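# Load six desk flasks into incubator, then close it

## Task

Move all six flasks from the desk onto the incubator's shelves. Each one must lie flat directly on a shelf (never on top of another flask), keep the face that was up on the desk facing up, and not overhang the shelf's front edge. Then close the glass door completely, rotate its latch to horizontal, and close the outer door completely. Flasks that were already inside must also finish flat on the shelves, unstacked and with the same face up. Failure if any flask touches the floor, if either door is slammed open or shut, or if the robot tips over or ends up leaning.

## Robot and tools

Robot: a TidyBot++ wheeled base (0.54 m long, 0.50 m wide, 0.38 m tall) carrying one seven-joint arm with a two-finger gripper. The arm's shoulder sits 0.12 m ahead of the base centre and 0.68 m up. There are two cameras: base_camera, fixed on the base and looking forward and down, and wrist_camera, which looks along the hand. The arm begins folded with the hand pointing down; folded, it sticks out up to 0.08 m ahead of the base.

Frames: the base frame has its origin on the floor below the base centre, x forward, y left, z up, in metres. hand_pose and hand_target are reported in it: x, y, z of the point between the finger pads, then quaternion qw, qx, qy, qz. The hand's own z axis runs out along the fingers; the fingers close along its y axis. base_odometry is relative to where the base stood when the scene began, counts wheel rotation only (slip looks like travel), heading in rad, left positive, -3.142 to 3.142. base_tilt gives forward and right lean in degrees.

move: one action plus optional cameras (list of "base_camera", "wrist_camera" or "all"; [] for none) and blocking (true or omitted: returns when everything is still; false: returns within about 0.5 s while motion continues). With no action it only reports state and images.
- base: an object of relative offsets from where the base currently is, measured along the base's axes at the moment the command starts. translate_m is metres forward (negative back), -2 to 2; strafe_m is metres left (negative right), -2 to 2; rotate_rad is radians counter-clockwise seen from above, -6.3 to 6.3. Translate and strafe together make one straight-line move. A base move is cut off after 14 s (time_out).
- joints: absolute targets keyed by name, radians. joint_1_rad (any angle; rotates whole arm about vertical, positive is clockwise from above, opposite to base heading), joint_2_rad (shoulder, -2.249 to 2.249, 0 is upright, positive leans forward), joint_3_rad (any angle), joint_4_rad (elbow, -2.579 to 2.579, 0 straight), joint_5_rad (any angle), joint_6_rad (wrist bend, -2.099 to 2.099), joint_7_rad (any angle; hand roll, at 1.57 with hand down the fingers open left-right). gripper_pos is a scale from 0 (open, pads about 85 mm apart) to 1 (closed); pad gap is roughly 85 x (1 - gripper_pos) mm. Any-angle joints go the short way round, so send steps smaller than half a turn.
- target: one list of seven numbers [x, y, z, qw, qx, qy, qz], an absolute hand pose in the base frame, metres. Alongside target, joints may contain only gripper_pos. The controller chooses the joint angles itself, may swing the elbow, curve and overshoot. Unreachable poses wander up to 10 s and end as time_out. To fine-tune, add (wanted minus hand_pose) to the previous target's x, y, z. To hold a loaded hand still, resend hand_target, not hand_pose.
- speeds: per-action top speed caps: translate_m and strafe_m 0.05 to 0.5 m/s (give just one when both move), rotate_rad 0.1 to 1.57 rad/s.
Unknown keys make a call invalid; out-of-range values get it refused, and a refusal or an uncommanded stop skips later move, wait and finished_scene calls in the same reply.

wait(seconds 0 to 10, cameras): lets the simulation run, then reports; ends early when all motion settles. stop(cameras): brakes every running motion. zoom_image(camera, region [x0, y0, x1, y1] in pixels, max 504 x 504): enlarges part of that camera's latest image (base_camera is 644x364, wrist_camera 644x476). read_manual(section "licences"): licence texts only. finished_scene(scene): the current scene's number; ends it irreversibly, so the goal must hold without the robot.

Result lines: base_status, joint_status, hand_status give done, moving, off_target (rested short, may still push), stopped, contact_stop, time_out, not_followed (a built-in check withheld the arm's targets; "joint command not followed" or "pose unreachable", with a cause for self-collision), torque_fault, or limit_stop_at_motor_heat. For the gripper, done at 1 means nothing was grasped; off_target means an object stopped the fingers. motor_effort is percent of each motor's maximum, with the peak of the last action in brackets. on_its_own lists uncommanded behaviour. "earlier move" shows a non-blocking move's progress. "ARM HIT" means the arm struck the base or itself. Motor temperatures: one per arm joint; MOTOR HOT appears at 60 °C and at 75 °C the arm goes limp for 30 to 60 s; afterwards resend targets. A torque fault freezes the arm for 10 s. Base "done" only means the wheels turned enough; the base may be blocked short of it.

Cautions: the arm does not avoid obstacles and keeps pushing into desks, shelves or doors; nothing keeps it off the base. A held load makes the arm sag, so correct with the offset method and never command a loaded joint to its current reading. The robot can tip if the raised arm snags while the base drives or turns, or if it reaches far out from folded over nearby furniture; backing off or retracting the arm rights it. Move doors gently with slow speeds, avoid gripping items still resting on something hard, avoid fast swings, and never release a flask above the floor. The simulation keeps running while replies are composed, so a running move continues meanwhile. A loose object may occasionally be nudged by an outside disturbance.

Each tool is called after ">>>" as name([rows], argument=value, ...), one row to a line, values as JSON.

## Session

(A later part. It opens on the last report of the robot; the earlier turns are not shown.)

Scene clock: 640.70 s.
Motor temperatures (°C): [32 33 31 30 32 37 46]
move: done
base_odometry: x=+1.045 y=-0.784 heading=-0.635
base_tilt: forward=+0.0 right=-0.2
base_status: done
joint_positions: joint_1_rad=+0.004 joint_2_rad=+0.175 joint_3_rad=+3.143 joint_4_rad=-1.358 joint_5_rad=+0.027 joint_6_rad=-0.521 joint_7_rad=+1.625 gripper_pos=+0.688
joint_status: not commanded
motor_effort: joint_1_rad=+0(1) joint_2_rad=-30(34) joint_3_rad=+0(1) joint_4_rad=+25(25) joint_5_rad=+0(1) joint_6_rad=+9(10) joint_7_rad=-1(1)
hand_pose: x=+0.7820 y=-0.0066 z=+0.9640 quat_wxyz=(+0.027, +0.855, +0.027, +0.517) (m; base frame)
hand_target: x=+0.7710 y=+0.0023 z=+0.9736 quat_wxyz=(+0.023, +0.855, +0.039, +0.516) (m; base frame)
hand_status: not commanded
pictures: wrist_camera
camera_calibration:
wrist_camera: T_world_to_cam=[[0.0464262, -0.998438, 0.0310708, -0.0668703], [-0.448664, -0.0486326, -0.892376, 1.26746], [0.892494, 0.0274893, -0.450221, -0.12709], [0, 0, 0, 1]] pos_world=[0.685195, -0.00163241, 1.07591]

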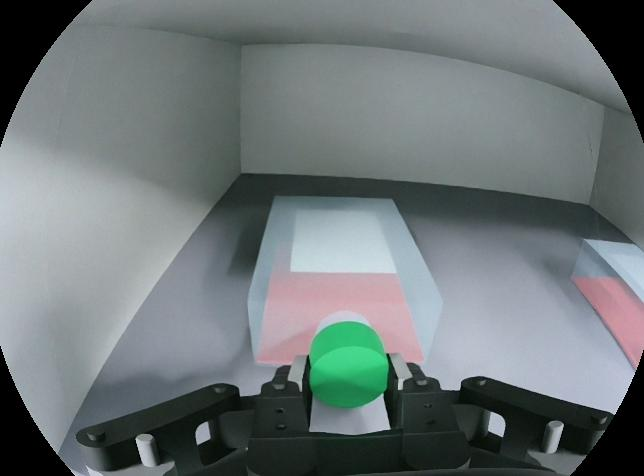

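>>> move(base={"translate_m":0.02}, speeds={"translate_m":0.1}, joints={"joint_2_rad":0.21,"joint_6_rad":-0.51}, cameras=["wrist_camera"])

Scene clock: 646.30 s.
Motor temperatures (°C): [32 33 31 30 32 37 46]
move: done
base_odometry: x=+1.061 y=-0.795 heading=-0.635
base_tilt: forward=-0.1 right=-0.2
base_status: done
joint_positions: joint_1_rad=+0.004 joint_2_rad=+0.192 joint_3_rad=+3.143 joint_4_rad=-1.351 joint_5_rad=+0.027 joint_6_rad=-0.511 joint_7_rad=+1.625 gripper_pos=+0.688
joint_status: all done
motor_effort: joint_1_rad=+0(2) joint_2_rad=-27(30) joint_3_rad=+0(1) joint_4_rad=+21(25) joint_5_rad=+0(1) joint_6_rad=+7(11) joint_7_rad=-1(1)
hand_pose: x=+0.7890 y=-0.0065 z=+0.9590 quat_wxyz=(+0.027, +0.855, +0.027, +0.517) (m; base frame)
hand_target: x=+0.7936 y=+0.0023 z=+0.9448 quat_wxyz=(+0.022, +0.860, +0.039, +0.508) (m; base frame)
hand_status: not commanded
pictures: wrist_camera
camera_calibration:
wrist_camera: T_world_to_cam=[[0.0467329, -0.998423, 0.0311025, -0.0672945], [-0.449685, -0.0488309, -0.891852, 1.26642], [0.891964, 0.0276924, -0.451258, -0.134157], [0, 0, 0, 1]] pos_world=[0.692297, -0.00163285, 1.07101]

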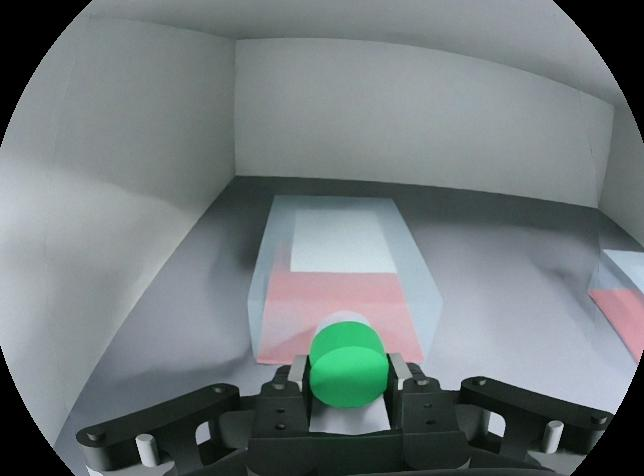

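>>> move(joints={"gripper_pos":0.62}, cameras=[])

>>> move(joints={"gripper_pos":0.45}, cameras=["wrist_camera"])

>>> move(base={"translate_m":-0.4}, speeds={"translate_m":0.25}, cameras=["wrist_camera"])

Scene clock: 653.57 s.
Motor temperatures (°C): [32 33 31 30 32 37 46]
move: done
base_odometry: x=+1.061 y=-0.795 heading=-0.635
base_tilt: forward=-0.1 right=-0.2
base_status: not commanded
joint_positions: joint_1_rad=+0.004 joint_2_rad=+0.192 joint_3_rad=+3.143 joint_4_rad=-1.351 joint_5_rad=+0.027 joint_6_rad=-0.511 joint_7_rad=+1.625 gripper_pos=+0.620
joint_status: all done
motor_effort: joint_1_rad=-1(1) joint_2_rad=-28(30) joint_3_rad=-1(1) joint_4_rad=+22(24) joint_5_rad=+0(1) joint_6_rad=+7(8) joint_7_rad=-1(2)
hand_pose: x=+0.7890 y=-0.0065 z=+0.9587 quat_wxyz=(+0.027, +0.855, +0.027, +0.516) (m; base frame)
hand_target: x=+0.7936 y=+0.0023 z=+0.9448 quat_wxyz=(+0.022, +0.860, +0.039, +0.508) (m; base frame)
hand_status: not commanded
pictures: none
No camera images: "cameras" was empty.

Scene clock: 654.17 s.
Motor temperatures (°C): [32 33 31 30 32 37 46]
move: done
base_odometry: x=+1.061 y=-0.795 heading=-0.635
base_tilt: forward=+0.0 right=-0.2
base_status: not commanded
joint_positions: joint_1_rad=+0.004 joint_2_rad=+0.192 joint_3_rad=+3.143 joint_4_rad=-1.352 joint_5_rad=+0.027 joint_6_rad=-0.511 joint_7_rad=+1.625 gripper_pos=+0.450
joint_status: all done
motor_effort: joint_1_rad=-1(1) joint_2_rad=-29(30) joint_3_rad=+0(1) joint_4_rad=+23(24) joint_5_rad=-1(1) joint_6_rad=+8(9) joint_7_rad=+1(1)
hand_pose: x=+0.7890 y=-0.0065 z=+0.9584 quat_wxyz=(+0.027, +0.856, +0.027, +0.516) (m; base frame)
hand_target: x=+0.7936 y=+0.0023 z=+0.9448 quat_wxyz=(+0.022, +0.860, +0.039, +0.508) (m; base frame)
hand_status: not commanded
pictures: wrist_camera
camera_calibration:
wrist_camera: T_world_to_cam=[[0.0467602, -0.998423, 0.0310603, -0.0672622], [-0.450483, -0.0488304, -0.891449, 1.26619], [0.89156, 0.0276922, -0.452056, -0.133427], [0, 0, 0, 1]] pos_world=[0.692498, -0.00163285, 1.07051]

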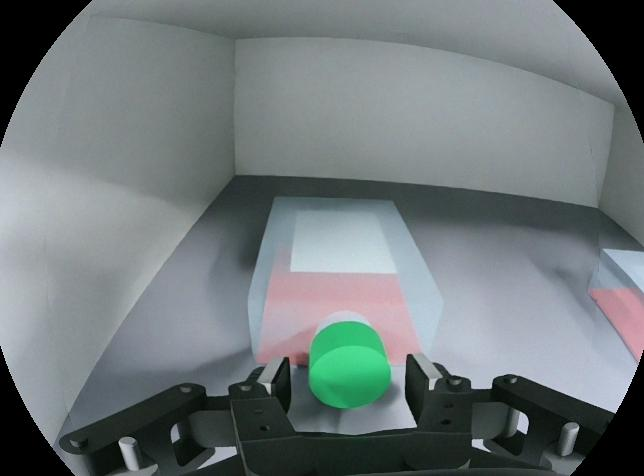

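Scene clock: 656.63 s.
Motor temperatures (°C): [32 33 31 30 32 37 46]
move: done
base_odometry: x=+0.739 y=-0.558 heading=-0.636
base_tilt: forward=-0.1 right=-0.2
base_status: done
joint_positions: joint_1_rad=+0.004 joint_2_rad=+0.205 joint_3_rad=+3.143 joint_4_rad=-1.356 joint_5_rad=+0.027 joint_6_rad=-0.511 joint_7_rad=+1.625 gripper_pos=+0.450
joint_status: not commanded
motor_effort: joint_1_rad=+0(3) joint_2_rad=-31(36) joint_3_rad=+0(2) joint_4_rad=+24(25) joint_5_rad=+0(1) joint_6_rad=+8(9) joint_7_rad=+0(1)
hand_pose: x=+0.7920 y=-0.0061 z=+0.9477 quat_wxyz=(+0.027, +0.860, +0.028, +0.509) (m; base frame)
hand_target: x=+0.7936 y=+0.0023 z=+0.9448 quat_wxyz=(+0.022, +0.860, +0.039, +0.508) (m; base frame)
hand_status: not commanded
pictures: wrist_camera
camera_calibration:
wrist_camera: T_world_to_cam=[[0.0479203, -0.998399, 0.030063, -0.0666507], [-0.464788, -0.0489289, -0.884069, 1.2623], [0.884124, 0.0283919, -0.466388, -0.121394], [0, 0, 0, 1]] pos_world=[0.697222, -0.00133446, 1.06134]

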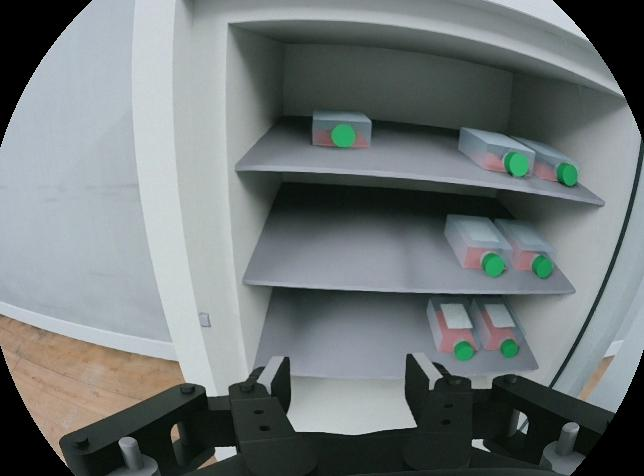

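>>> move(base={"rotate_rad":1.536}, joints={"joint_2_rad":0.13,"joint_4_rad":-1.665,"joint_6_rad":-0.2,"gripper_pos":0.4}, cameras=[])

>>> move(base={"translate_m":0.77,"strafe_m":1.44})

Scene clock: 687.50 s.
Motor temperatures (°C): [32 33 31 30 32 37 46]
move: done
base_odometry: x=+0.739 y=-0.558 heading=+0.898
base_tilt: forward=+0.0 right=-0.3
base_status: done
joint_positions: joint_1_rad=-0.007 joint_2_rad=+0.162 joint_3_rad=+3.134 joint_4_rad=-1.657 joint_5_rad=+0.027 joint_6_rad=-0.257 joint_7_rad=+1.625 gripper_pos=+0.400
joint_status: all done
motor_effort: joint_1_rad=+0(5) joint_2_rad=-29(32) joint_3_rad=+0(4) joint_4_rad=+23(25) joint_5_rad=+0(1) joint_6_rad=+8(9) joint_7_rad=+0(1)
hand_pose: x=+0.7638 y=+0.0084 z=+0.8693 quat_wxyz=(+0.019, +0.861, +0.039, +0.508) (m; base frame)
hand_target: x=+0.7637 y=+0.0023 z=+0.9010 quat_wxyz=(+0.024, +0.839, +0.038, +0.542) (m; base frame)
hand_status: not commanded
pictures: none
No camera images: "cameras" was empty.

Scene clock: 691.87 s.
Motor temperatures (°C): [32 33 31 30 32 37 46]
move: done
base_odometry: x=+0.092 y=+0.942 heading=+0.900
base_tilt: forward=+0.0 right=-0.2
base_status: done
joint_positions: joint_1_rad=-0.005 joint_2_rad=+0.155 joint_3_rad=+3.138 joint_4_rad=-1.659 joint_5_rad=+0.027 joint_6_rad=-0.255 joint_7_rad=+1.625 gripper_pos=+0.400
joint_status: not commanded
motor_effort: joint_1_rad=+0(3) joint_2_rad=-28(30) joint_3_rad=+0(3) joint_4_rad=+23(24) joint_5_rad=+0(1) joint_6_rad=+8(9) joint_7_rad=+0(1)
hand_pose: x=+0.7625 y=+0.0050 z=+0.8727 quat_wxyz=(+0.021, +0.859, +0.036, +0.510) (m; base frame)
hand_target: x=+0.7637 y=+0.0023 z=+0.9010 quat_wxyz=(+0.024, +0.839, +0.038, +0.542) (m; base frame)
hand_status: not commanded
pictures: base_camera, wrist_camera
camera_calibration:
wrist_camera: T_world_to_cam=[[0.0687144, -0.997231, 0.0284405, -0.0663154], [-0.462444, -0.057099, -0.884808, 1.18176], [0.883982, 0.0476469, -0.465087, -0.131757], [0, 0, 0, 1]] pos_world=[0.667523, 0.00762317, 0.986234]

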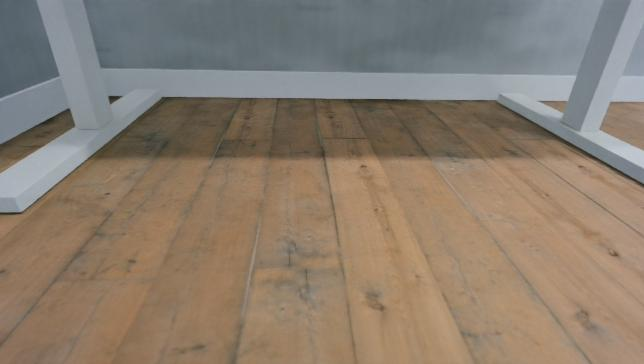

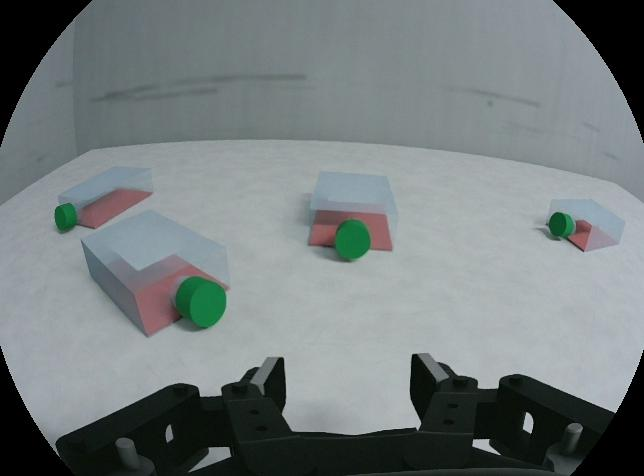

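>>> move(base={"translate_m":-0.4}, cameras=[])

>>> move(base={"rotate_rad":1.04}, cameras=[])

>>> move(base={"strafe_m":-1.02,"translate_m":-0.12})

Scene clock: 727.00 s.
Motor temperatures (°C): [32 33 31 29 32 37 46]
move: done
base_odometry: x=-0.157 y=+0.628 heading=+0.899
base_tilt: forward=+0.0 right=-0.3
base_status: done
joint_positions: joint_1_rad=-0.005 joint_2_rad=+0.140 joint_3_rad=+3.138 joint_4_rad=-1.664 joint_5_rad=+0.027 joint_6_rad=-0.252 joint_7_rad=+1.625 gripper_pos=+0.400
joint_status: not commanded
motor_effort: joint_1_rad=+0(3) joint_2_rad=-28(34) joint_3_rad=+0(2) joint_4_rad=+24(24) joint_5_rad=+0(1) joint_6_rad=+9(9) joint_7_rad=-1(1)
hand_pose: x=+0.7589 y=+0.0045 z=+0.8806 quat_wxyz=(+0.021, +0.856, +0.036, +0.516) (m; base frame)
hand_target: x=+0.7637 y=+0.0023 z=+0.9010 quat_wxyz=(+0.024, +0.839, +0.038, +0.542) (m; base frame)
hand_status: not commanded
pictures: none
No camera images: "cameras" was empty.

Scene clock: 728.97 s.
Motor temperatures (°C): [32 33 31 29 32 37 46]
move: done
base_odometry: x=-0.157 y=+0.628 heading=+1.937
base_tilt: forward=+0.0 right=-0.2
base_status: done
joint_positions: joint_1_rad=+0.006 joint_2_rad=+0.136 joint_3_rad=+3.148 joint_4_rad=-1.670 joint_5_rad=+0.027 joint_6_rad=-0.252 joint_7_rad=+1.625 gripper_pos=+0.400
joint_status: not commanded
motor_effort: joint_1_rad=-1(9) joint_2_rad=-26(30) joint_3_rad=-1(9) joint_4_rad=+24(28) joint_5_rad=-1(3) joint_6_rad=+10(13) joint_7_rad=-1(1)
hand_pose: x=+0.7570 y=-0.0086 z=+0.8800 quat_wxyz=(+0.027, +0.856, +0.027, +0.515) (m; base frame)
hand_target: x=+0.7637 y=+0.0023 z=+0.9010 quat_wxyz=(+0.024, +0.839, +0.038, +0.542) (m; base frame)
hand_status: not commanded
pictures: none
No camera images: "cameras" was empty.

Scene clock: 732.33 s.
Motor temperatures (°C): [32 33 31 29 32 37 46]
move: done
base_odometry: x=+0.838 y=+0.882 heading=+1.939
base_tilt: forward=+0.0 right=-0.2
base_status: done
joint_positions: joint_1_rad=+0.004 joint_2_rad=+0.136 joint_3_rad=+3.142 joint_4_rad=-1.670 joint_5_rad=+0.027 joint_6_rad=-0.250 joint_7_rad=+1.625 gripper_pos=+0.400
joint_status: not commanded
motor_effort: joint_1_rad=+0(3) joint_2_rad=-27(28) joint_3_rad=+0(3) joint_4_rad=+23(24) joint_5_rad=-1(1) joint_6_rad=+9(9) joint_7_rad=+0(1)
hand_pose: x=+0.7572 y=-0.0030 z=+0.8805 quat_wxyz=(+0.024, +0.856, +0.031, +0.516) (m; base frame)
hand_target: x=+0.7637 y=+0.0023 z=+0.9010 quat_wxyz=(+0.024, +0.839, +0.038, +0.542) (m; base frame)
hand_status: not commanded
pictures: base_camera, wrist_camera
camera_calibration:
wrist_camera: T_world_to_cam=[[0.0559259, -0.99799, 0.0298145, -0.0655986], [-0.450539, -0.0518732, -0.891249, 1.18245], [0.891003, 0.0364112, -0.452534, -0.139436], [0, 0, 0, 1]] pos_world=[0.660644, 0.000947542, 0.992709]

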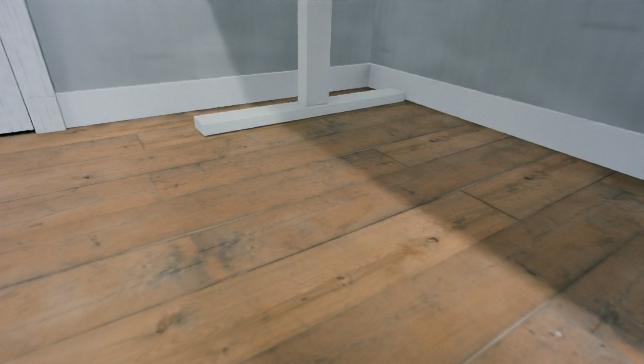

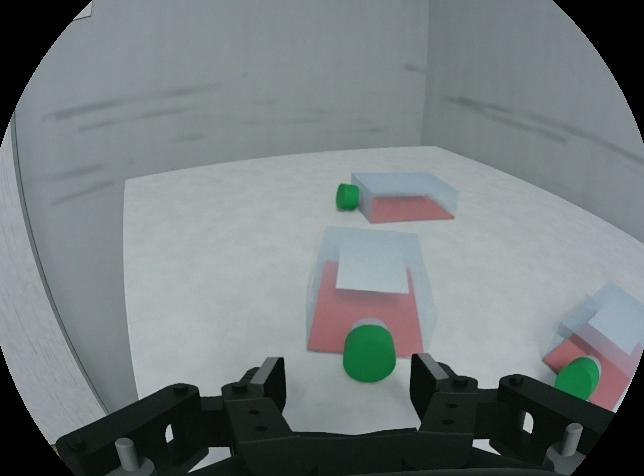

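>>> move(base={"strafe_m":-0.014}, speeds={"strafe_m":0.1}, joints={"joint_2_rad":0.25,"joint_4_rad":-1.665,"joint_6_rad":-0.1}, cameras=["wrist_camera"])

Scene clock: 749.27 s.
Motor temperatures (°C): [32 33 30 29 32 38 46]
move: done
base_odometry: x=+0.852 y=+0.887 heading=+1.939
base_tilt: forward=-0.1 right=-0.2
base_status: done
joint_positions: joint_1_rad=+0.003 joint_2_rad=+0.243 joint_3_rad=+3.143 joint_4_rad=-1.670 joint_5_rad=+0.027 joint_6_rad=-0.157 joint_7_rad=+1.625 gripper_pos=+0.400
joint_status: all done
motor_effort: joint_1_rad=+0(4) joint_2_rad=-30(34) joint_3_rad=+0(4) joint_4_rad=+23(24) joint_5_rad=-1(1) joint_6_rad=+8(9) joint_7_rad=-1(1)
hand_pose: x=+0.7898 y=-0.0030 z=+0.8355 quat_wxyz=(+0.024, +0.859, +0.032, +0.510) (m; base frame)
hand_target: x=+0.8001 y=+0.0023 z=+0.8496 quat_wxyz=(+0.023, +0.845, +0.038, +0.533) (m; base frame)
hand_status: not commanded
pictures: wrist_camera
camera_calibration:
wrist_camera: T_world_to_cam=[[0.0575979, -0.997932, 0.0285517, -0.0663851], [-0.463544, -0.052062, -0.884543, 1.16174], [0.8842, 0.0377129, -0.465584, -0.172617], [0, 0, 0, 1]] pos_world=[0.694969, 0.000744599, 0.949136]

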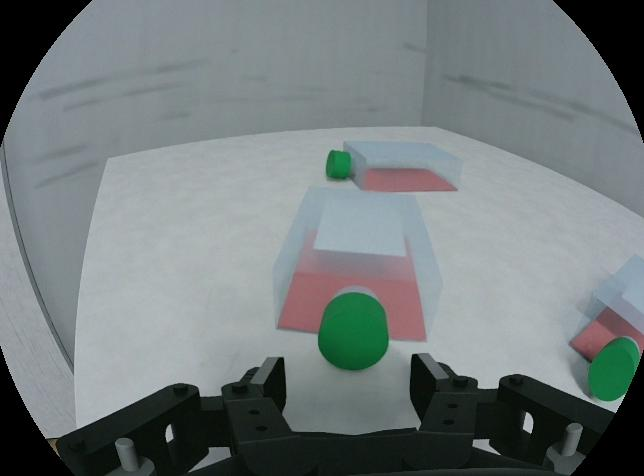

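>>> move(base={"translate_m":0.028,"strafe_m":-0.004}, speeds={"translate_m":0.1}, cameras=["wrist_camera"])

>>> move(joints={"gripper_pos":0.57}, cameras=["wrist_camera"])

Scene clock: 756.03 s.
Motor temperatures (°C): [32 33 30 29 32 38 46]
move: done
base_odometry: x=+0.846 y=+0.915 heading=+1.938
base_tilt: forward=-0.1 right=-0.2
base_status: done
joint_positions: joint_1_rad=+0.003 joint_2_rad=+0.247 joint_3_rad=+3.143 joint_4_rad=-1.670 joint_5_rad=+0.027 joint_6_rad=-0.154 joint_7_rad=+1.625 gripper_pos=+0.400
joint_status: not commanded
motor_effort: joint_1_rad=+0(1) joint_2_rad=-30(33) joint_3_rad=+0(1) joint_4_rad=+22(24) joint_5_rad=-1(1) joint_6_rad=+9(9) joint_7_rad=-1(1)
hand_pose: x=+0.7908 y=-0.0030 z=+0.8339 quat_wxyz=(+0.024, +0.859, +0.032, +0.510) (m; base frame)
hand_target: x=+0.8001 y=+0.0023 z=+0.8496 quat_wxyz=(+0.023, +0.845, +0.038, +0.533) (m; base frame)
hand_status: not commanded
pictures: wrist_camera
camera_calibration:
wrist_camera: T_world_to_cam=[[0.0577041, -0.997928, 0.028472, -0.0663957], [-0.464054, -0.0520628, -0.884275, 1.16089], [0.883925, 0.0378137, -0.466097, -0.173569], [0, 0, 0, 1]] pos_world=[0.69597, 0.000744369, 0.947537]

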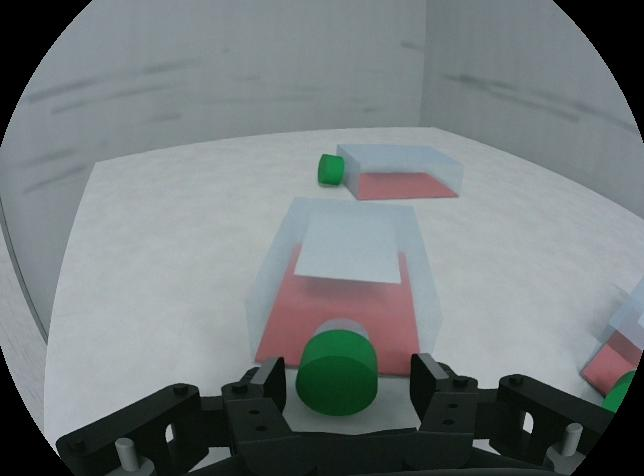

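Scene clock: 756.63 s.
Motor temperatures (°C): [32 33 30 29 32 38 46]
move: done
base_odometry: x=+0.846 y=+0.915 heading=+1.938
base_tilt: forward=+0.0 right=-0.2
base_status: not commanded
joint_positions: joint_1_rad=+0.003 joint_2_rad=+0.247 joint_3_rad=+3.143 joint_4_rad=-1.670 joint_5_rad=+0.027 joint_6_rad=-0.154 joint_7_rad=+1.625 gripper_pos=+0.570
joint_status: all done
motor_effort: joint_1_rad=+0(1) joint_2_rad=-31(31) joint_3_rad=+0(0) joint_4_rad=+23(23) joint_5_rad=+0(1) joint_6_rad=+8(9) joint_7_rad=-1(1)
hand_pose: x=+0.7908 y=-0.0030 z=+0.8339 quat_wxyz=(+0.024, +0.859, +0.032, +0.510) (m; base frame)
hand_target: x=+0.8001 y=+0.0023 z=+0.8496 quat_wxyz=(+0.023, +0.845, +0.038, +0.533) (m; base frame)
hand_status: not commanded
pictures: wrist_camera
camera_calibration:
wrist_camera: T_world_to_cam=[[0.0577041, -0.997928, 0.028472, -0.0663957], [-0.464054, -0.0520628, -0.884275, 1.16089], [0.883925, 0.0378137, -0.466097, -0.173569], [0, 0, 0, 1]] pos_world=[0.69597, 0.000744369, 0.947537]

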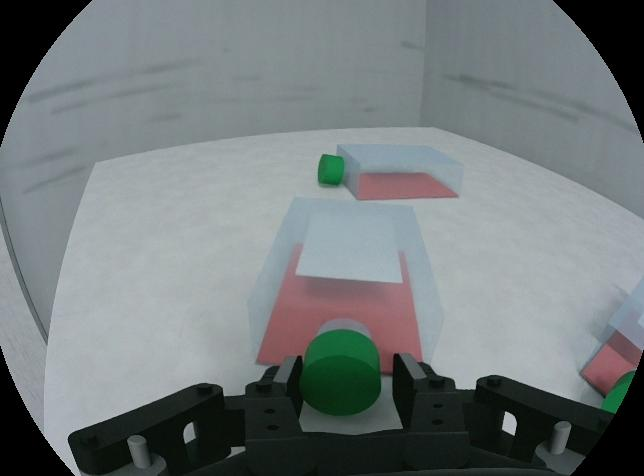

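>>> move(joints={"gripper_pos":0.65}, cameras=[])

>>> move(joints={"gripper_pos":0.85}, cameras=[])

>>> move(joints={"joint_2_rad":0.13,"joint_4_rad":-1.665,"joint_6_rad":-0.20}, cameras=["wrist_camera"])

>>> move(base={"translate_m":-0.5}, speeds={"translate_m":0.3}, cameras=[])

>>> move(base={"rotate_rad":-2.573}, speeds={"rotate_rad":0.9}, cameras=[], joints={"joint_2_rad":0.15,"joint_4_rad":-1.355,"joint_6_rad":-0.56})

Scene clock: 783.97 s.
Motor temperatures (°C): [32 33 30 29 32 38 46]
move: done
base_odometry: x=+0.846 y=+0.915 heading=+1.938
base_tilt: forward=+0.0 right=-0.2
base_status: not commanded
joint_positions: joint_1_rad=+0.003 joint_2_rad=+0.247 joint_3_rad=+3.143 joint_4_rad=-1.670 joint_5_rad=+0.027 joint_6_rad=-0.154 joint_7_rad=+1.625 gripper_pos=+0.649
joint_status: all done
motor_effort: joint_1_rad=+0(1) joint_2_rad=-30(31) joint_3_rad=+0(1) joint_4_rad=+22(23) joint_5_rad=-1(1) joint_6_rad=+8(9) joint_7_rad=+0(1)
hand_pose: x=+0.7908 y=-0.0030 z=+0.8339 quat_wxyz=(+0.024, +0.859, +0.032, +0.510) (m; base frame)
hand_target: x=+0.8001 y=+0.0023 z=+0.8496 quat_wxyz=(+0.023, +0.845, +0.038, +0.533) (m; base frame)
hand_status: not commanded
pictures: none
No camera images: "cameras" was empty.

Scene clock: 784.60 s.
Motor temperatures (°C): [32 33 30 29 32 38 46]
move: off_target
base_odometry: x=+0.846 y=+0.915 heading=+1.938
base_tilt: forward=+0.0 right=-0.2
base_status: not commanded
joint_positions: joint_1_rad=+0.003 joint_2_rad=+0.247 joint_3_rad=+3.143 joint_4_rad=-1.670 joint_5_rad=+0.027 joint_6_rad=-0.153 joint_7_rad=+1.625 gripper_pos=+0.688
joint_status: gripper_pos off_target (ended at +0.688, target +0.850)
motor_effort: joint_1_rad=+0(1) joint_2_rad=-31(31) joint_3_rad=+0(0) joint_4_rad=+22(23) joint_5_rad=-1(1) joint_6_rad=+8(9) joint_7_rad=-1(1)
hand_pose: x=+0.7910 y=-0.0030 z=+0.8342 quat_wxyz=(+0.024, +0.859, +0.032, +0.510) (m; base frame)
hand_target: x=+0.8001 y=+0.0023 z=+0.8496 quat_wxyz=(+0.023, +0.845, +0.038, +0.533) (m; base frame)
hand_status: not commanded
pictures: none
No camera images: "cameras" was empty.

Scene clock: 785.67 s.
Motor temperatures (°C): [32 33 30 29 32 38 46]
move: done
base_odometry: x=+0.846 y=+0.915 heading=+1.938
base_tilt: forward=-0.1 right=-0.1
base_status: not commanded
joint_positions: joint_1_rad=+0.003 joint_2_rad=+0.151 joint_3_rad=+3.143 joint_4_rad=-1.671 joint_5_rad=+0.027 joint_6_rad=-0.178 joint_7_rad=+1.625 gripper_pos=+0.688
joint_status: all done
motor_effort: joint_1_rad=+0(1) joint_2_rad=-29(34) joint_3_rad=+0(0) joint_4_rad=+24(25) joint_5_rad=-1(1) joint_6_rad=+10(11) joint_7_rad=+0(1)
hand_pose: x=+0.7699 y=-0.0031 z=+0.8900 quat_wxyz=(+0.025, +0.841, +0.031, +0.540) (m; base frame)
hand_target: x=+0.7637 y=+0.0023 z=+0.9010 quat_wxyz=(+0.024, +0.839, +0.038, +0.542) (m; base frame)
hand_status: not commanded
pictures: wrist_camera
camera_calibration:
wrist_camera: T_world_to_cam=[[0.0549503, -0.997949, 0.032848, -0.0687591], [-0.400522, -0.0521652, -0.914801, 1.17899], [0.914638, 0.0371123, -0.402567, -0.20915], [0, 0, 0, 1]] pos_world=[0.667284, 0.000645993, 0.996599]

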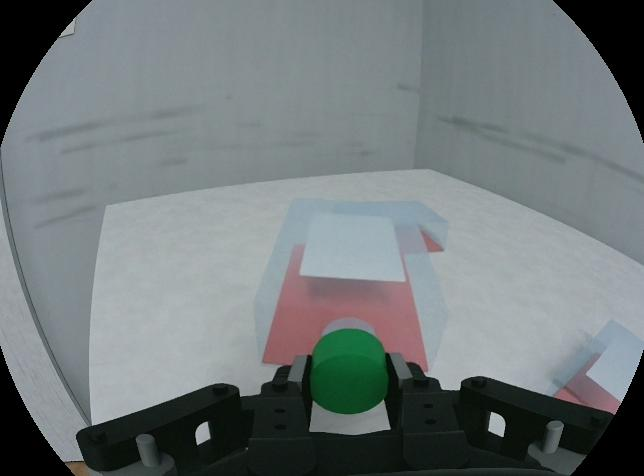

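Scene clock: 788.27 s.
Motor temperatures (°C): [32 33 30 29 32 38 46]
move: done
base_odometry: x=+1.026 y=+0.448 heading=+1.938
base_tilt: forward=-0.1 right=-0.2
base_status: done
joint_positions: joint_1_rad=+0.003 joint_2_rad=+0.148 joint_3_rad=+3.142 joint_4_rad=-1.671 joint_5_rad=+0.027 joint_6_rad=-0.178 joint_7_rad=+1.625 gripper_pos=+0.688
joint_status: not commanded
motor_effort: joint_1_rad=+0(4) joint_2_rad=-28(33) joint_3_rad=+0(3) joint_4_rad=+24(25) joint_5_rad=-1(1) joint_6_rad=+9(10) joint_7_rad=-1(1)
hand_pose: x=+0.7693 y=-0.0026 z=+0.8918 quat_wxyz=(+0.025, +0.840, +0.031, +0.541) (m; base frame)
hand_target: x=+0.7637 y=+0.0023 z=+0.9010 quat_wxyz=(+0.024, +0.839, +0.038, +0.542) (m; base frame)
hand_status: not commanded
pictures: none
No camera images: "cameras" was empty.

Scene clock: 792.00 s.
Motor temperatures (°C): [32 33 30 29 32 38 46]
move: done
base_odometry: x=+1.026 y=+0.448 heading=-0.633
base_tilt: forward=+0.0 right=-0.2
base_status: done
joint_positions: joint_1_rad=+0.003 joint_2_rad=+0.148 joint_3_rad=+3.144 joint_4_rad=-1.383 joint_5_rad=+0.027 joint_6_rad=-0.523 joint_7_rad=+1.625 gripper_pos=+0.688
joint_status: all done
motor_effort: joint_1_rad=+0(4) joint_2_rad=-29(31) joint_3_rad=+0(4) joint_4_rad=+25(26) joint_5_rad=+0(1) joint_6_rad=+9(10) joint_7_rad=-1(1)
hand_pose: x=+0.7709 y=-0.0059 z=+0.9657 quat_wxyz=(+0.027, +0.855, +0.028, +0.517) (m; base frame)
hand_target: x=+0.7696 y=+0.0023 z=+0.9709 quat_wxyz=(+0.022, +0.858, +0.039, +0.512) (m; base frame)
hand_status: not commanded
pictures: none
No camera images: "cameras" was empty.

>>> move(base={"strafe_m":-1.097,"translate_m":0.35}, speeds={"strafe_m":0.4}, joints={"joint_2_rad":0.10,"joint_4_rad":-1.355,"joint_6_rad":-0.61})

Scene clock: 803.20 s.
Motor temperatures (°C): [32 33 30 29 32 38 46]
move: done
base_odometry: x=+0.659 y=-0.644 heading=-0.635
base_tilt: forward=+0.0 right=-0.2
base_status: done
joint_positions: joint_1_rad=+0.002 joint_2_rad=+0.124 joint_3_rad=+3.141 joint_4_rad=-1.382 joint_5_rad=+0.027 joint_6_rad=-0.576 joint_7_rad=+1.625 gripper_pos=+0.688
joint_status: all done
motor_effort: joint_1_rad=+0(4) joint_2_rad=-28(32) joint_3_rad=+0(4) joint_4_rad=+24(26) joint_5_rad=+0(1) joint_6_rad=+9(11) joint_7_rad=+0(1)
hand_pose: x=+0.7562 y=-0.0038 z=+0.9676 quat_wxyz=(+0.026, +0.862, +0.029, +0.505) (m; base frame)
hand_target: x=+0.7473 y=+0.0023 z=+0.9891 quat_wxyz=(+0.022, +0.858, +0.039, +0.512) (m; base frame)
hand_status: not commanded
pictures: base_camera, wrist_camera
camera_calibration:
wrist_camera: T_world_to_cam=[[0.0507614, -0.998291, 0.028966, -0.0642243], [-0.474, -0.0496105, -0.879126, 1.26549], [0.87906, 0.0308957, -0.475708, -0.0677363], [0, 0, 0, 1]] pos_world=[0.662647, 0.000759836, 1.08216]

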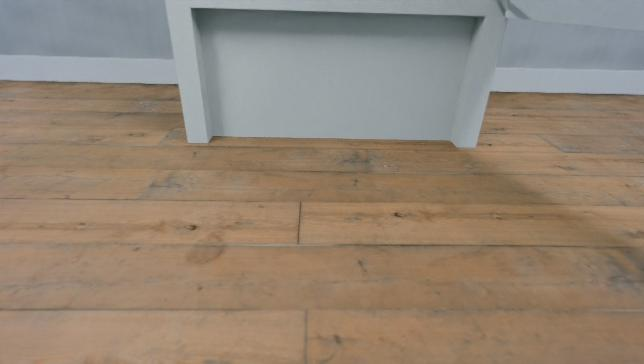

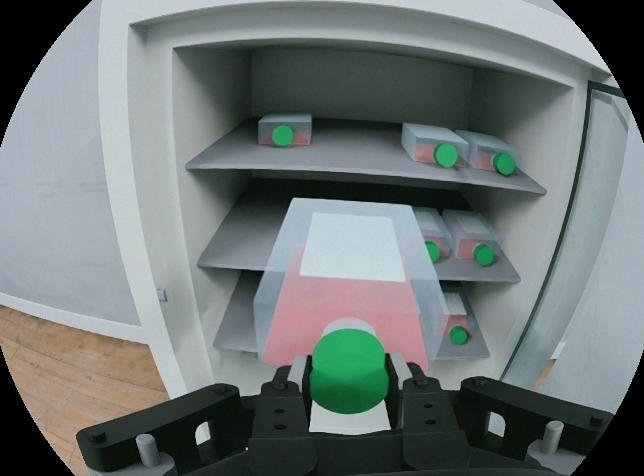

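>>> move(base={"strafe_m":-0.035,"translate_m":0.2}, speeds={"translate_m":0.2}, joints={"joint_2_rad":0.08,"joint_4_rad":-1.29,"joint_6_rad":-0.67})

Scene clock: 820.37 s.
Motor temperatures (°C): [32 33 30 30 32 37 46]
move: done
base_odometry: x=+0.799 y=-0.791 heading=-0.635
base_tilt: forward=+0.0 right=-0.2
base_status: done
joint_positions: joint_1_rad=+0.002 joint_2_rad=+0.105 joint_3_rad=+3.141 joint_4_rad=-1.313 joint_5_rad=+0.027 joint_6_rad=-0.636 joint_7_rad=+1.625 gripper_pos=+0.688
joint_status: all done
motor_effort: joint_1_rad=+0(1) joint_2_rad=-27(32) joint_3_rad=+0(1) joint_4_rad=+24(26) joint_5_rad=+0(1) joint_6_rad=+9(10) joint_7_rad=+0(1)
hand_pose: x=+0.7492 y=-0.0041 z=+1.0036 quat_wxyz=(+0.027, +0.855, +0.028, +0.517) (m; base frame)
hand_target: x=+0.7383 y=+0.0023 z=+1.0232 quat_wxyz=(+0.023, +0.851, +0.039, +0.523) (m; base frame)
hand_status: not commanded
pictures: base_camera, wrist_camera
camera_calibration:
wrist_camera: T_world_to_cam=[[0.0484151, -0.998369, 0.0302443, -0.0648699], [-0.449482, -0.0488179, -0.891954, 1.28838], [0.891976, 0.0295898, -0.451113, -0.0787684], [0, 0, 0, 1]] pos_world=[0.652506, 0.000462727, 1.11561]

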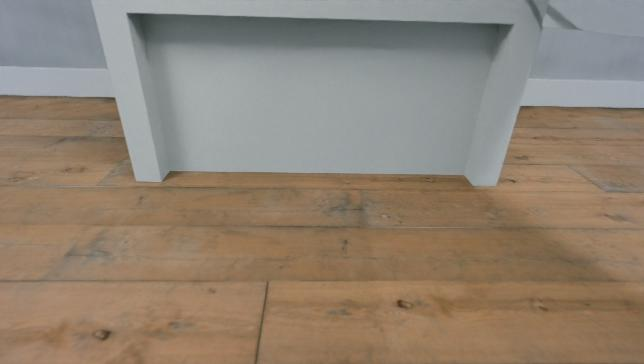

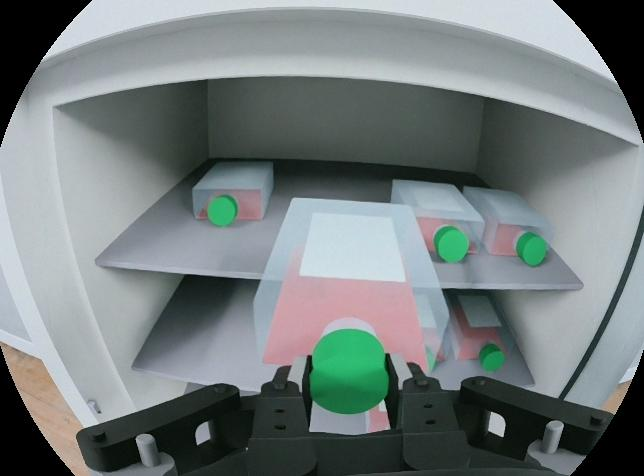

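>>> move(base={"translate_m":0.13}, speeds={"translate_m":0.12}, cameras=["wrist_camera"])

Scene clock: 826.90 s.
Motor temperatures (°C): [32 33 30 30 32 37 46]
move: done
base_odometry: x=+0.904 y=-0.868 heading=-0.635
base_tilt: forward=+0.0 right=-0.2
base_status: done
joint_positions: joint_1_rad=+0.002 joint_2_rad=+0.097 joint_3_rad=+3.141 joint_4_rad=-1.313 joint_5_rad=+0.027 joint_6_rad=-0.638 joint_7_rad=+1.625 gripper_pos=+0.688
joint_status: not commanded
motor_effort: joint_1_rad=+0(2) joint_2_rad=-27(31) joint_3_rad=+0(2) joint_4_rad=+24(25) joint_5_rad=+0(1) joint_6_rad=+9(10) joint_7_rad=+0(2)
hand_pose: x=+0.7466 y=-0.0041 z=+1.0079 quat_wxyz=(+0.027, +0.854, +0.028, +0.519) (m; base frame)
hand_target: x=+0.7383 y=+0.0023 z=+1.0232 quat_wxyz=(+0.023, +0.851, +0.039, +0.523) (m; base frame)
hand_status: not commanded
pictures: wrist_camera
camera_calibration:
wrist_camera: T_world_to_cam=[[0.0481449, -0.998372, 0.0305827, -0.0650293], [-0.444091, -0.0488211, -0.89465, 1.28975], [0.894687, 0.0294913, -0.445719, -0.0820407], [0, 0, 0, 1]] pos_world=[0.649298, 0.000462956, 1.1193]

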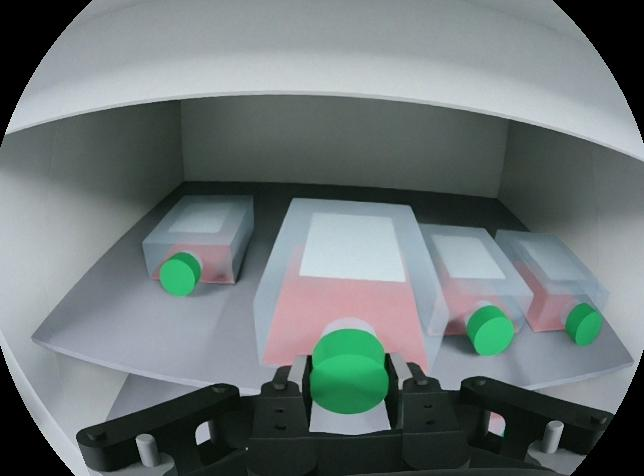

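>>> move(base={"translate_m":0.1,"strafe_m":0.013}, speeds={"translate_m":0.1}, cameras=["wrist_camera"])

>>> move(joints={"joint_2_rad":0.15,"joint_4_rad":-1.32,"joint_6_rad":-0.58}, cameras=["wrist_camera"])

Scene clock: 835.67 s.
Motor temperatures (°C): [32 33 30 30 32 37 46]
move: done
base_odometry: x=+0.992 y=-0.918 heading=-0.636
base_tilt: forward=+0.0 right=-0.2
base_status: done
joint_positions: joint_1_rad=+0.002 joint_2_rad=+0.095 joint_3_rad=+3.141 joint_4_rad=-1.313 joint_5_rad=+0.027 joint_6_rad=-0.638 joint_7_rad=+1.625 gripper_pos=+0.688
joint_status: not commanded
motor_effort: joint_1_rad=+0(3) joint_2_rad=-27(31) joint_3_rad=+0(3) joint_4_rad=+24(25) joint_5_rad=+0(1) joint_6_rad=+9(10) joint_7_rad=-1(1)
hand_pose: x=+0.7457 y=-0.0042 z=+1.0094 quat_wxyz=(+0.027, +0.853, +0.028, +0.520) (m; base frame)
hand_target: x=+0.7383 y=+0.0023 z=+1.0232 quat_wxyz=(+0.023, +0.851, +0.039, +0.523) (m; base frame)
hand_status: not commanded
pictures: wrist_camera
camera_calibration:
wrist_camera: T_world_to_cam=[[0.0480773, -0.998372, 0.0306847, -0.0650815], [-0.442169, -0.0488191, -0.895602, 1.29019], [0.895642, 0.0294903, -0.443796, -0.0831605], [0, 0, 0, 1]] pos_world=[0.648095, 0.000462958, 1.12059]

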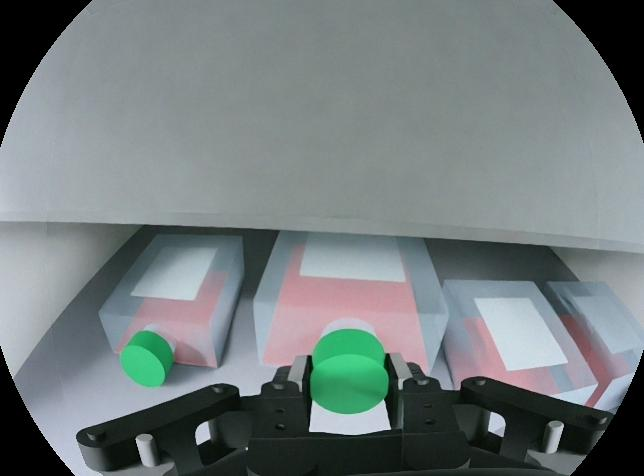

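Scene clock: 836.47 s.
Motor temperatures (°C): [32 33 30 30 32 37 46]
move: off_target
base_odometry: x=+0.992 y=-0.918 heading=-0.636
base_tilt: forward=-0.1 right=-0.3
base_status: not commanded
joint_positions: joint_1_rad=+0.002 joint_2_rad=+0.098 joint_3_rad=+3.141 joint_4_rad=-1.319 joint_5_rad=+0.027 joint_6_rad=-0.623 joint_7_rad=+1.625 gripper_pos=+0.688
joint_status: joint_2_rad off_target (ended at +0.098, target +0.150); the others done
motor_effort: joint_1_rad=-1(2) joint_2_rad=-15(27) joint_3_rad=-1(1) joint_4_rad=+23(25) joint_5_rad=-1(1) joint_6_rad=+10(10) joint_7_rad=+0(1)
hand_pose: x=+0.7484 y=-0.0041 z=+1.0081 quat_wxyz=(+0.027, +0.852, +0.028, +0.523) (m; base frame)
hand_target: x=+0.7708 y=+0.0023 z=+0.9860 quat_wxyz=(+0.023, +0.854, +0.039, +0.519) (m; base frame)
hand_status: not commanded
pictures: wrist_camera
camera_calibration:
wrist_camera: T_world_to_cam=[[0.0482476, -0.998354, 0.0310199, -0.0655132], [-0.43673, -0.0490157, -0.898256, 1.28894], [0.898298, 0.0297914, -0.438376, -0.0936352], [0, 0, 0, 1]] pos_world=[0.65019, 0.000562293, 1.11878]

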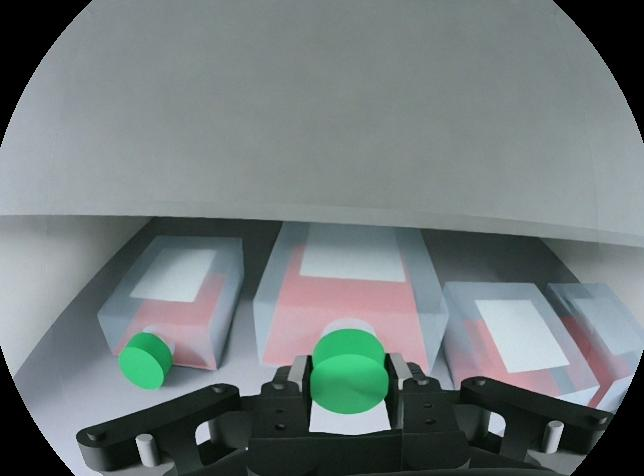

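>>> move(base={"translate_m":-0.12}, speeds={"translate_m":0.1}, cameras=["wrist_camera"])

Scene clock: 850.27 s.
Motor temperatures (°C): [32 33 30 30 32 37 46]
move: done
base_odometry: x=+0.895 y=-0.846 heading=-0.636
base_tilt: forward=-0.1 right=-0.2
base_status: done
joint_positions: joint_1_rad=+0.002 joint_2_rad=+0.155 joint_3_rad=+3.141 joint_4_rad=-1.329 joint_5_rad=+0.027 joint_6_rad=-0.618 joint_7_rad=+1.625 gripper_pos=+0.688
joint_status: not commanded
on_its_own: joint_2_rad moved +0.058 to your old target +0.150
motor_effort: joint_1_rad=+0(2) joint_2_rad=-29(32) joint_3_rad=+0(2) joint_4_rad=+24(26) joint_5_rad=+0(1) joint_6_rad=+9(10) joint_7_rad=+0(1)
hand_pose: x=+0.7657 y=-0.0041 z=+0.9670 quat_wxyz=(+0.026, +0.867, +0.029, +0.496) (m; base frame)
hand_target: x=+0.7708 y=+0.0023 z=+0.9860 quat_wxyz=(+0.023, +0.854, +0.039, +0.519) (m; base frame)
hand_status: not commanded
pictures: wrist_camera
camera_calibration:
wrist_camera: T_world_to_cam=[[0.0502575, -0.998348, 0.0278608, -0.0635234], [-0.49173, -0.0490154, -0.869367, 1.27364], [0.869296, 0.0299922, -0.493381, -0.0517501], [0, 0, 0, 1]] pos_world=[0.674468, 0.000561827, 1.0835]

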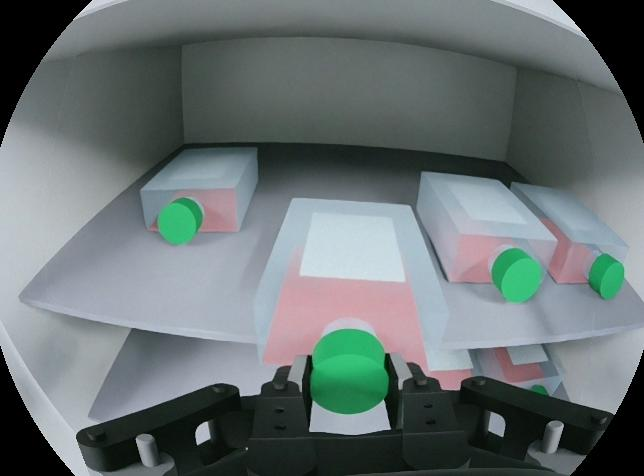

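>>> move(joints={"joint_2_rad":0.13,"joint_4_rad":-1.335,"joint_6_rad":-0.49}, cameras=["wrist_camera"])

Scene clock: 855.73 s.
Motor temperatures (°C): [32 33 30 30 32 37 46]
move: done
base_odometry: x=+0.895 y=-0.846 heading=-0.636
base_tilt: forward=-0.1 right=-0.2
base_status: not commanded
joint_positions: joint_1_rad=+0.002 joint_2_rad=+0.153 joint_3_rad=+3.141 joint_4_rad=-1.341 joint_5_rad=+0.027 joint_6_rad=-0.534 joint_7_rad=+1.625 gripper_pos=+0.688
joint_status: all done
motor_effort: joint_1_rad=-1(1) joint_2_rad=-28(31) joint_3_rad=+0(0) joint_4_rad=+25(26) joint_5_rad=+0(1) joint_6_rad=+9(10) joint_7_rad=+0(1)
hand_pose: x=+0.7760 y=-0.0035 z=+0.9845 quat_wxyz=(+0.026, +0.848, +0.029, +0.528) (m; base frame)
hand_target: x=+0.7747 y=+0.0023 z=+1.0156 quat_wxyz=(+0.024, +0.828, +0.038, +0.559) (m; base frame)
hand_status: not commanded
pictures: wrist_camera
camera_calibration:
wrist_camera: T_world_to_cam=[[0.0502363, -0.998228, 0.0319052, -0.0679259], [-0.425776, -0.0503027, -0.903429, 1.27635], [0.903433, 0.0318005, -0.427549, -0.143381], [0, 0, 0, 1]] pos_world=[0.676388, 0.000957867, 1.09396]

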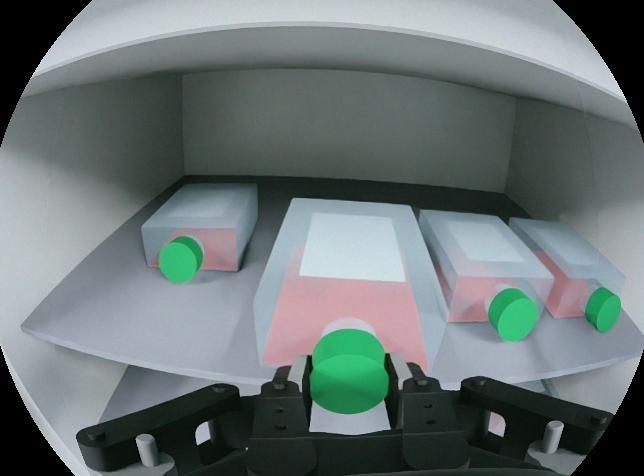

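>>> move(base={"translate_m":0.125}, speeds={"translate_m":0.1}, cameras=["wrist_camera"])

>>> move(joints={"joint_2_rad":0.18,"joint_4_rad":-1.335,"joint_6_rad":-0.53}, cameras=["wrist_camera"])

Scene clock: 863.43 s.
Motor temperatures (°C): [32 33 30 30 32 37 46]
move: done
base_odometry: x=+0.996 y=-0.920 heading=-0.636
base_tilt: forward=-0.1 right=-0.2
base_status: done
joint_positions: joint_1_rad=+0.002 joint_2_rad=+0.112 joint_3_rad=+3.141 joint_4_rad=-1.382 joint_5_rad=+0.027 joint_6_rad=-0.540 joint_7_rad=+1.625 gripper_pos=+0.688
joint_status: not commanded
motor_effort: joint_1_rad=+0(3) joint_2_rad=-20(30) joint_3_rad=+0(2) joint_4_rad=+30(33) joint_5_rad=+0(1) joint_6_rad=+14(15) joint_7_rad=+0(1)
hand_pose: x=+0.7581 y=-0.0036 z=+0.9852 quat_wxyz=(+0.026, +0.850, +0.029, +0.526) (m; base frame)
hand_target: x=+0.7747 y=+0.0023 z=+1.0156 quat_wxyz=(+0.024, +0.828, +0.038, +0.559) (m; base frame)
hand_status: not commanded
pictures: wrist_camera
camera_calibration:
wrist_camera: T_world_to_cam=[[0.0501493, -0.998244, 0.0315316, -0.0667286], [-0.43084, -0.0501054, -0.901036, 1.27079], [0.901034, 0.0316013, -0.432597, -0.120126], [0, 0, 0, 1]] pos_world=[0.659093, 0.000858292, 1.09517]

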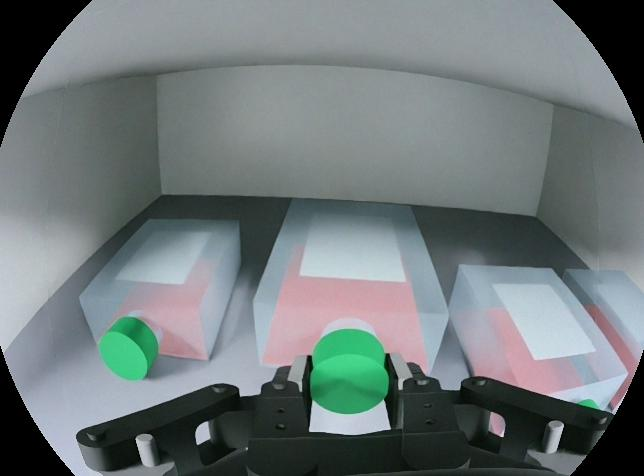

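Scene clock: 864.17 s.
Motor temperatures (°C): [32 33 30 30 32 37 46]
move: off_target
base_odometry: x=+0.996 y=-0.920 heading=-0.636
base_tilt: forward=-0.1 right=-0.2
base_status: not commanded
joint_positions: joint_1_rad=+0.002 joint_2_rad=+0.113 joint_3_rad=+3.141 joint_4_rad=-1.381 joint_5_rad=+0.027 joint_6_rad=-0.541 joint_7_rad=+1.625 gripper_pos=+0.688
joint_status: joint_2_rad off_target (ended at +0.113, target +0.180); joint_4_rad off_target (ended at -1.381, target -1.335); the others done
motor_effort: joint_1_rad=+0(1) joint_2_rad=-17(22) joint_3_rad=+0(0) joint_4_rad=+28(32) joint_5_rad=+0(1) joint_6_rad=+12(14) joint_7_rad=+0(1)
hand_pose: x=+0.7582 y=-0.0033 z=+0.9847 quat_wxyz=(+0.026, +0.850, +0.029, +0.525) (m; base frame)
hand_target: x=+0.7851 y=+0.0023 z=+0.9712 quat_wxyz=(+0.023, +0.853, +0.039, +0.521) (m; base frame)
hand_status: not commanded
pictures: wrist_camera
camera_calibration:
wrist_camera: T_world_to_cam=[[0.050542, -0.998225, 0.0315172, -0.0667787], [-0.431906, -0.0503004, -0.900515, 1.2708], [0.900501, 0.0319013, -0.433681, -0.118996], [0, 0, 0, 1]] pos_world=[0.659396, 0.00105763, 1.09487]

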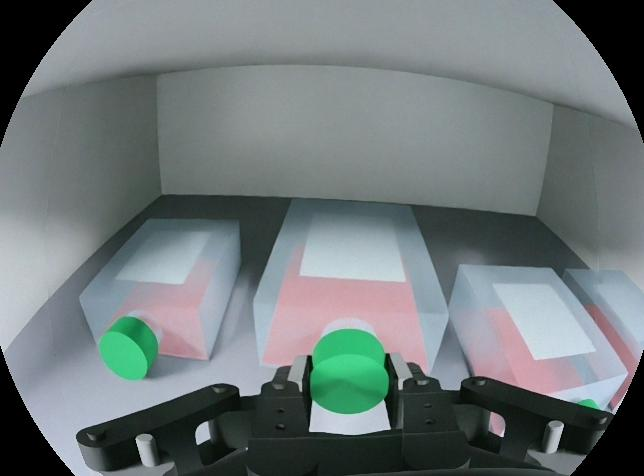

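>>> move(base={"translate_m":-0.06}, speeds={"translate_m":0.1}, cameras=[])

>>> move(joints={"joint_2_rad":0.19,"joint_4_rad":-1.345,"joint_6_rad":-0.48}, cameras=["wrist_camera"])

Scene clock: 872.23 s.
Motor temperatures (°C): [32 33 30 30 32 37 46]
move: done
base_odometry: x=+0.948 y=-0.884 heading=-0.636
base_tilt: forward=+0.0 right=-0.2
base_status: done
joint_positions: joint_1_rad=+0.002 joint_2_rad=+0.177 joint_3_rad=+3.141 joint_4_rad=-1.351 joint_5_rad=+0.027 joint_6_rad=-0.538 joint_7_rad=+1.625 gripper_pos=+0.688
joint_status: not commanded
on_its_own: joint_2_rad moved +0.064 to your old target +0.180
motor_effort: joint_1_rad=+0(3) joint_2_rad=-29(34) joint_3_rad=+0(2) joint_4_rad=+24(28) joint_5_rad=+0(1) joint_6_rad=+9(12) joint_7_rad=-1(1)
hand_pose: x=+0.7810 y=-0.0034 z=+0.9614 quat_wxyz=(+0.026, +0.858, +0.029, +0.512) (m; base frame)
hand_target: x=+0.7851 y=+0.0023 z=+0.9712 quat_wxyz=(+0.023, +0.853, +0.039, +0.521) (m; base frame)
hand_status: not commanded
pictures: none
No camera images: "cameras" was empty.

Scene clock: 872.77 s.
Motor temperatures (°C): [32 33 30 30 32 37 46]
move: done
base_odometry: x=+0.948 y=-0.884 heading=-0.636
base_tilt: forward=-0.1 right=-0.2
base_status: not commanded
joint_positions: joint_1_rad=+0.002 joint_2_rad=+0.181 joint_3_rad=+3.141 joint_4_rad=-1.354 joint_5_rad=+0.027 joint_6_rad=-0.510 joint_7_rad=+1.625 gripper_pos=+0.688
joint_status: all done
motor_effort: joint_1_rad=+0(1) joint_2_rad=-30(31) joint_3_rad=+0(0) joint_4_rad=+25(25) joint_5_rad=+0(1) joint_6_rad=+9(10) joint_7_rad=+0(1)
hand_pose: x=+0.7859 y=-0.0032 z=+0.9646 quat_wxyz=(+0.026, +0.853, +0.029, +0.521) (m; base frame)
hand_target: x=+0.7937 y=+0.0023 z=+0.9725 quat_wxyz=(+0.023, +0.845, +0.038, +0.533) (m; base frame)
hand_status: not commanded
pictures: wrist_camera
camera_calibration:
wrist_camera: T_world_to_cam=[[0.0516302, -0.998187, 0.0309391, -0.0676625], [-0.441304, -0.0505956, -0.89593, 1.2676], [0.895871, 0.0326036, -0.443116, -0.139887], [0, 0, 0, 1]] pos_world=[0.688212, 0.00115606, 1.07579]

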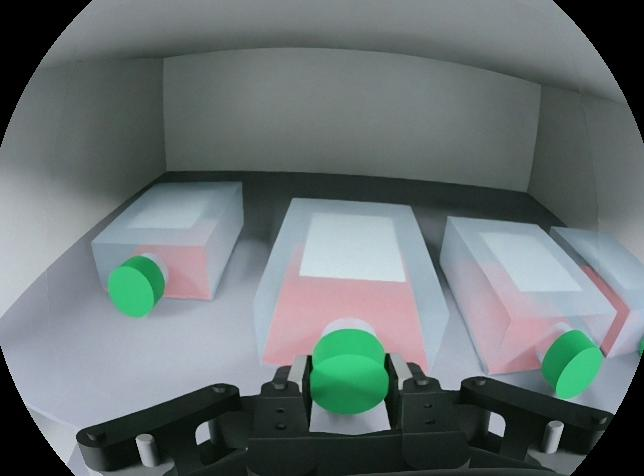

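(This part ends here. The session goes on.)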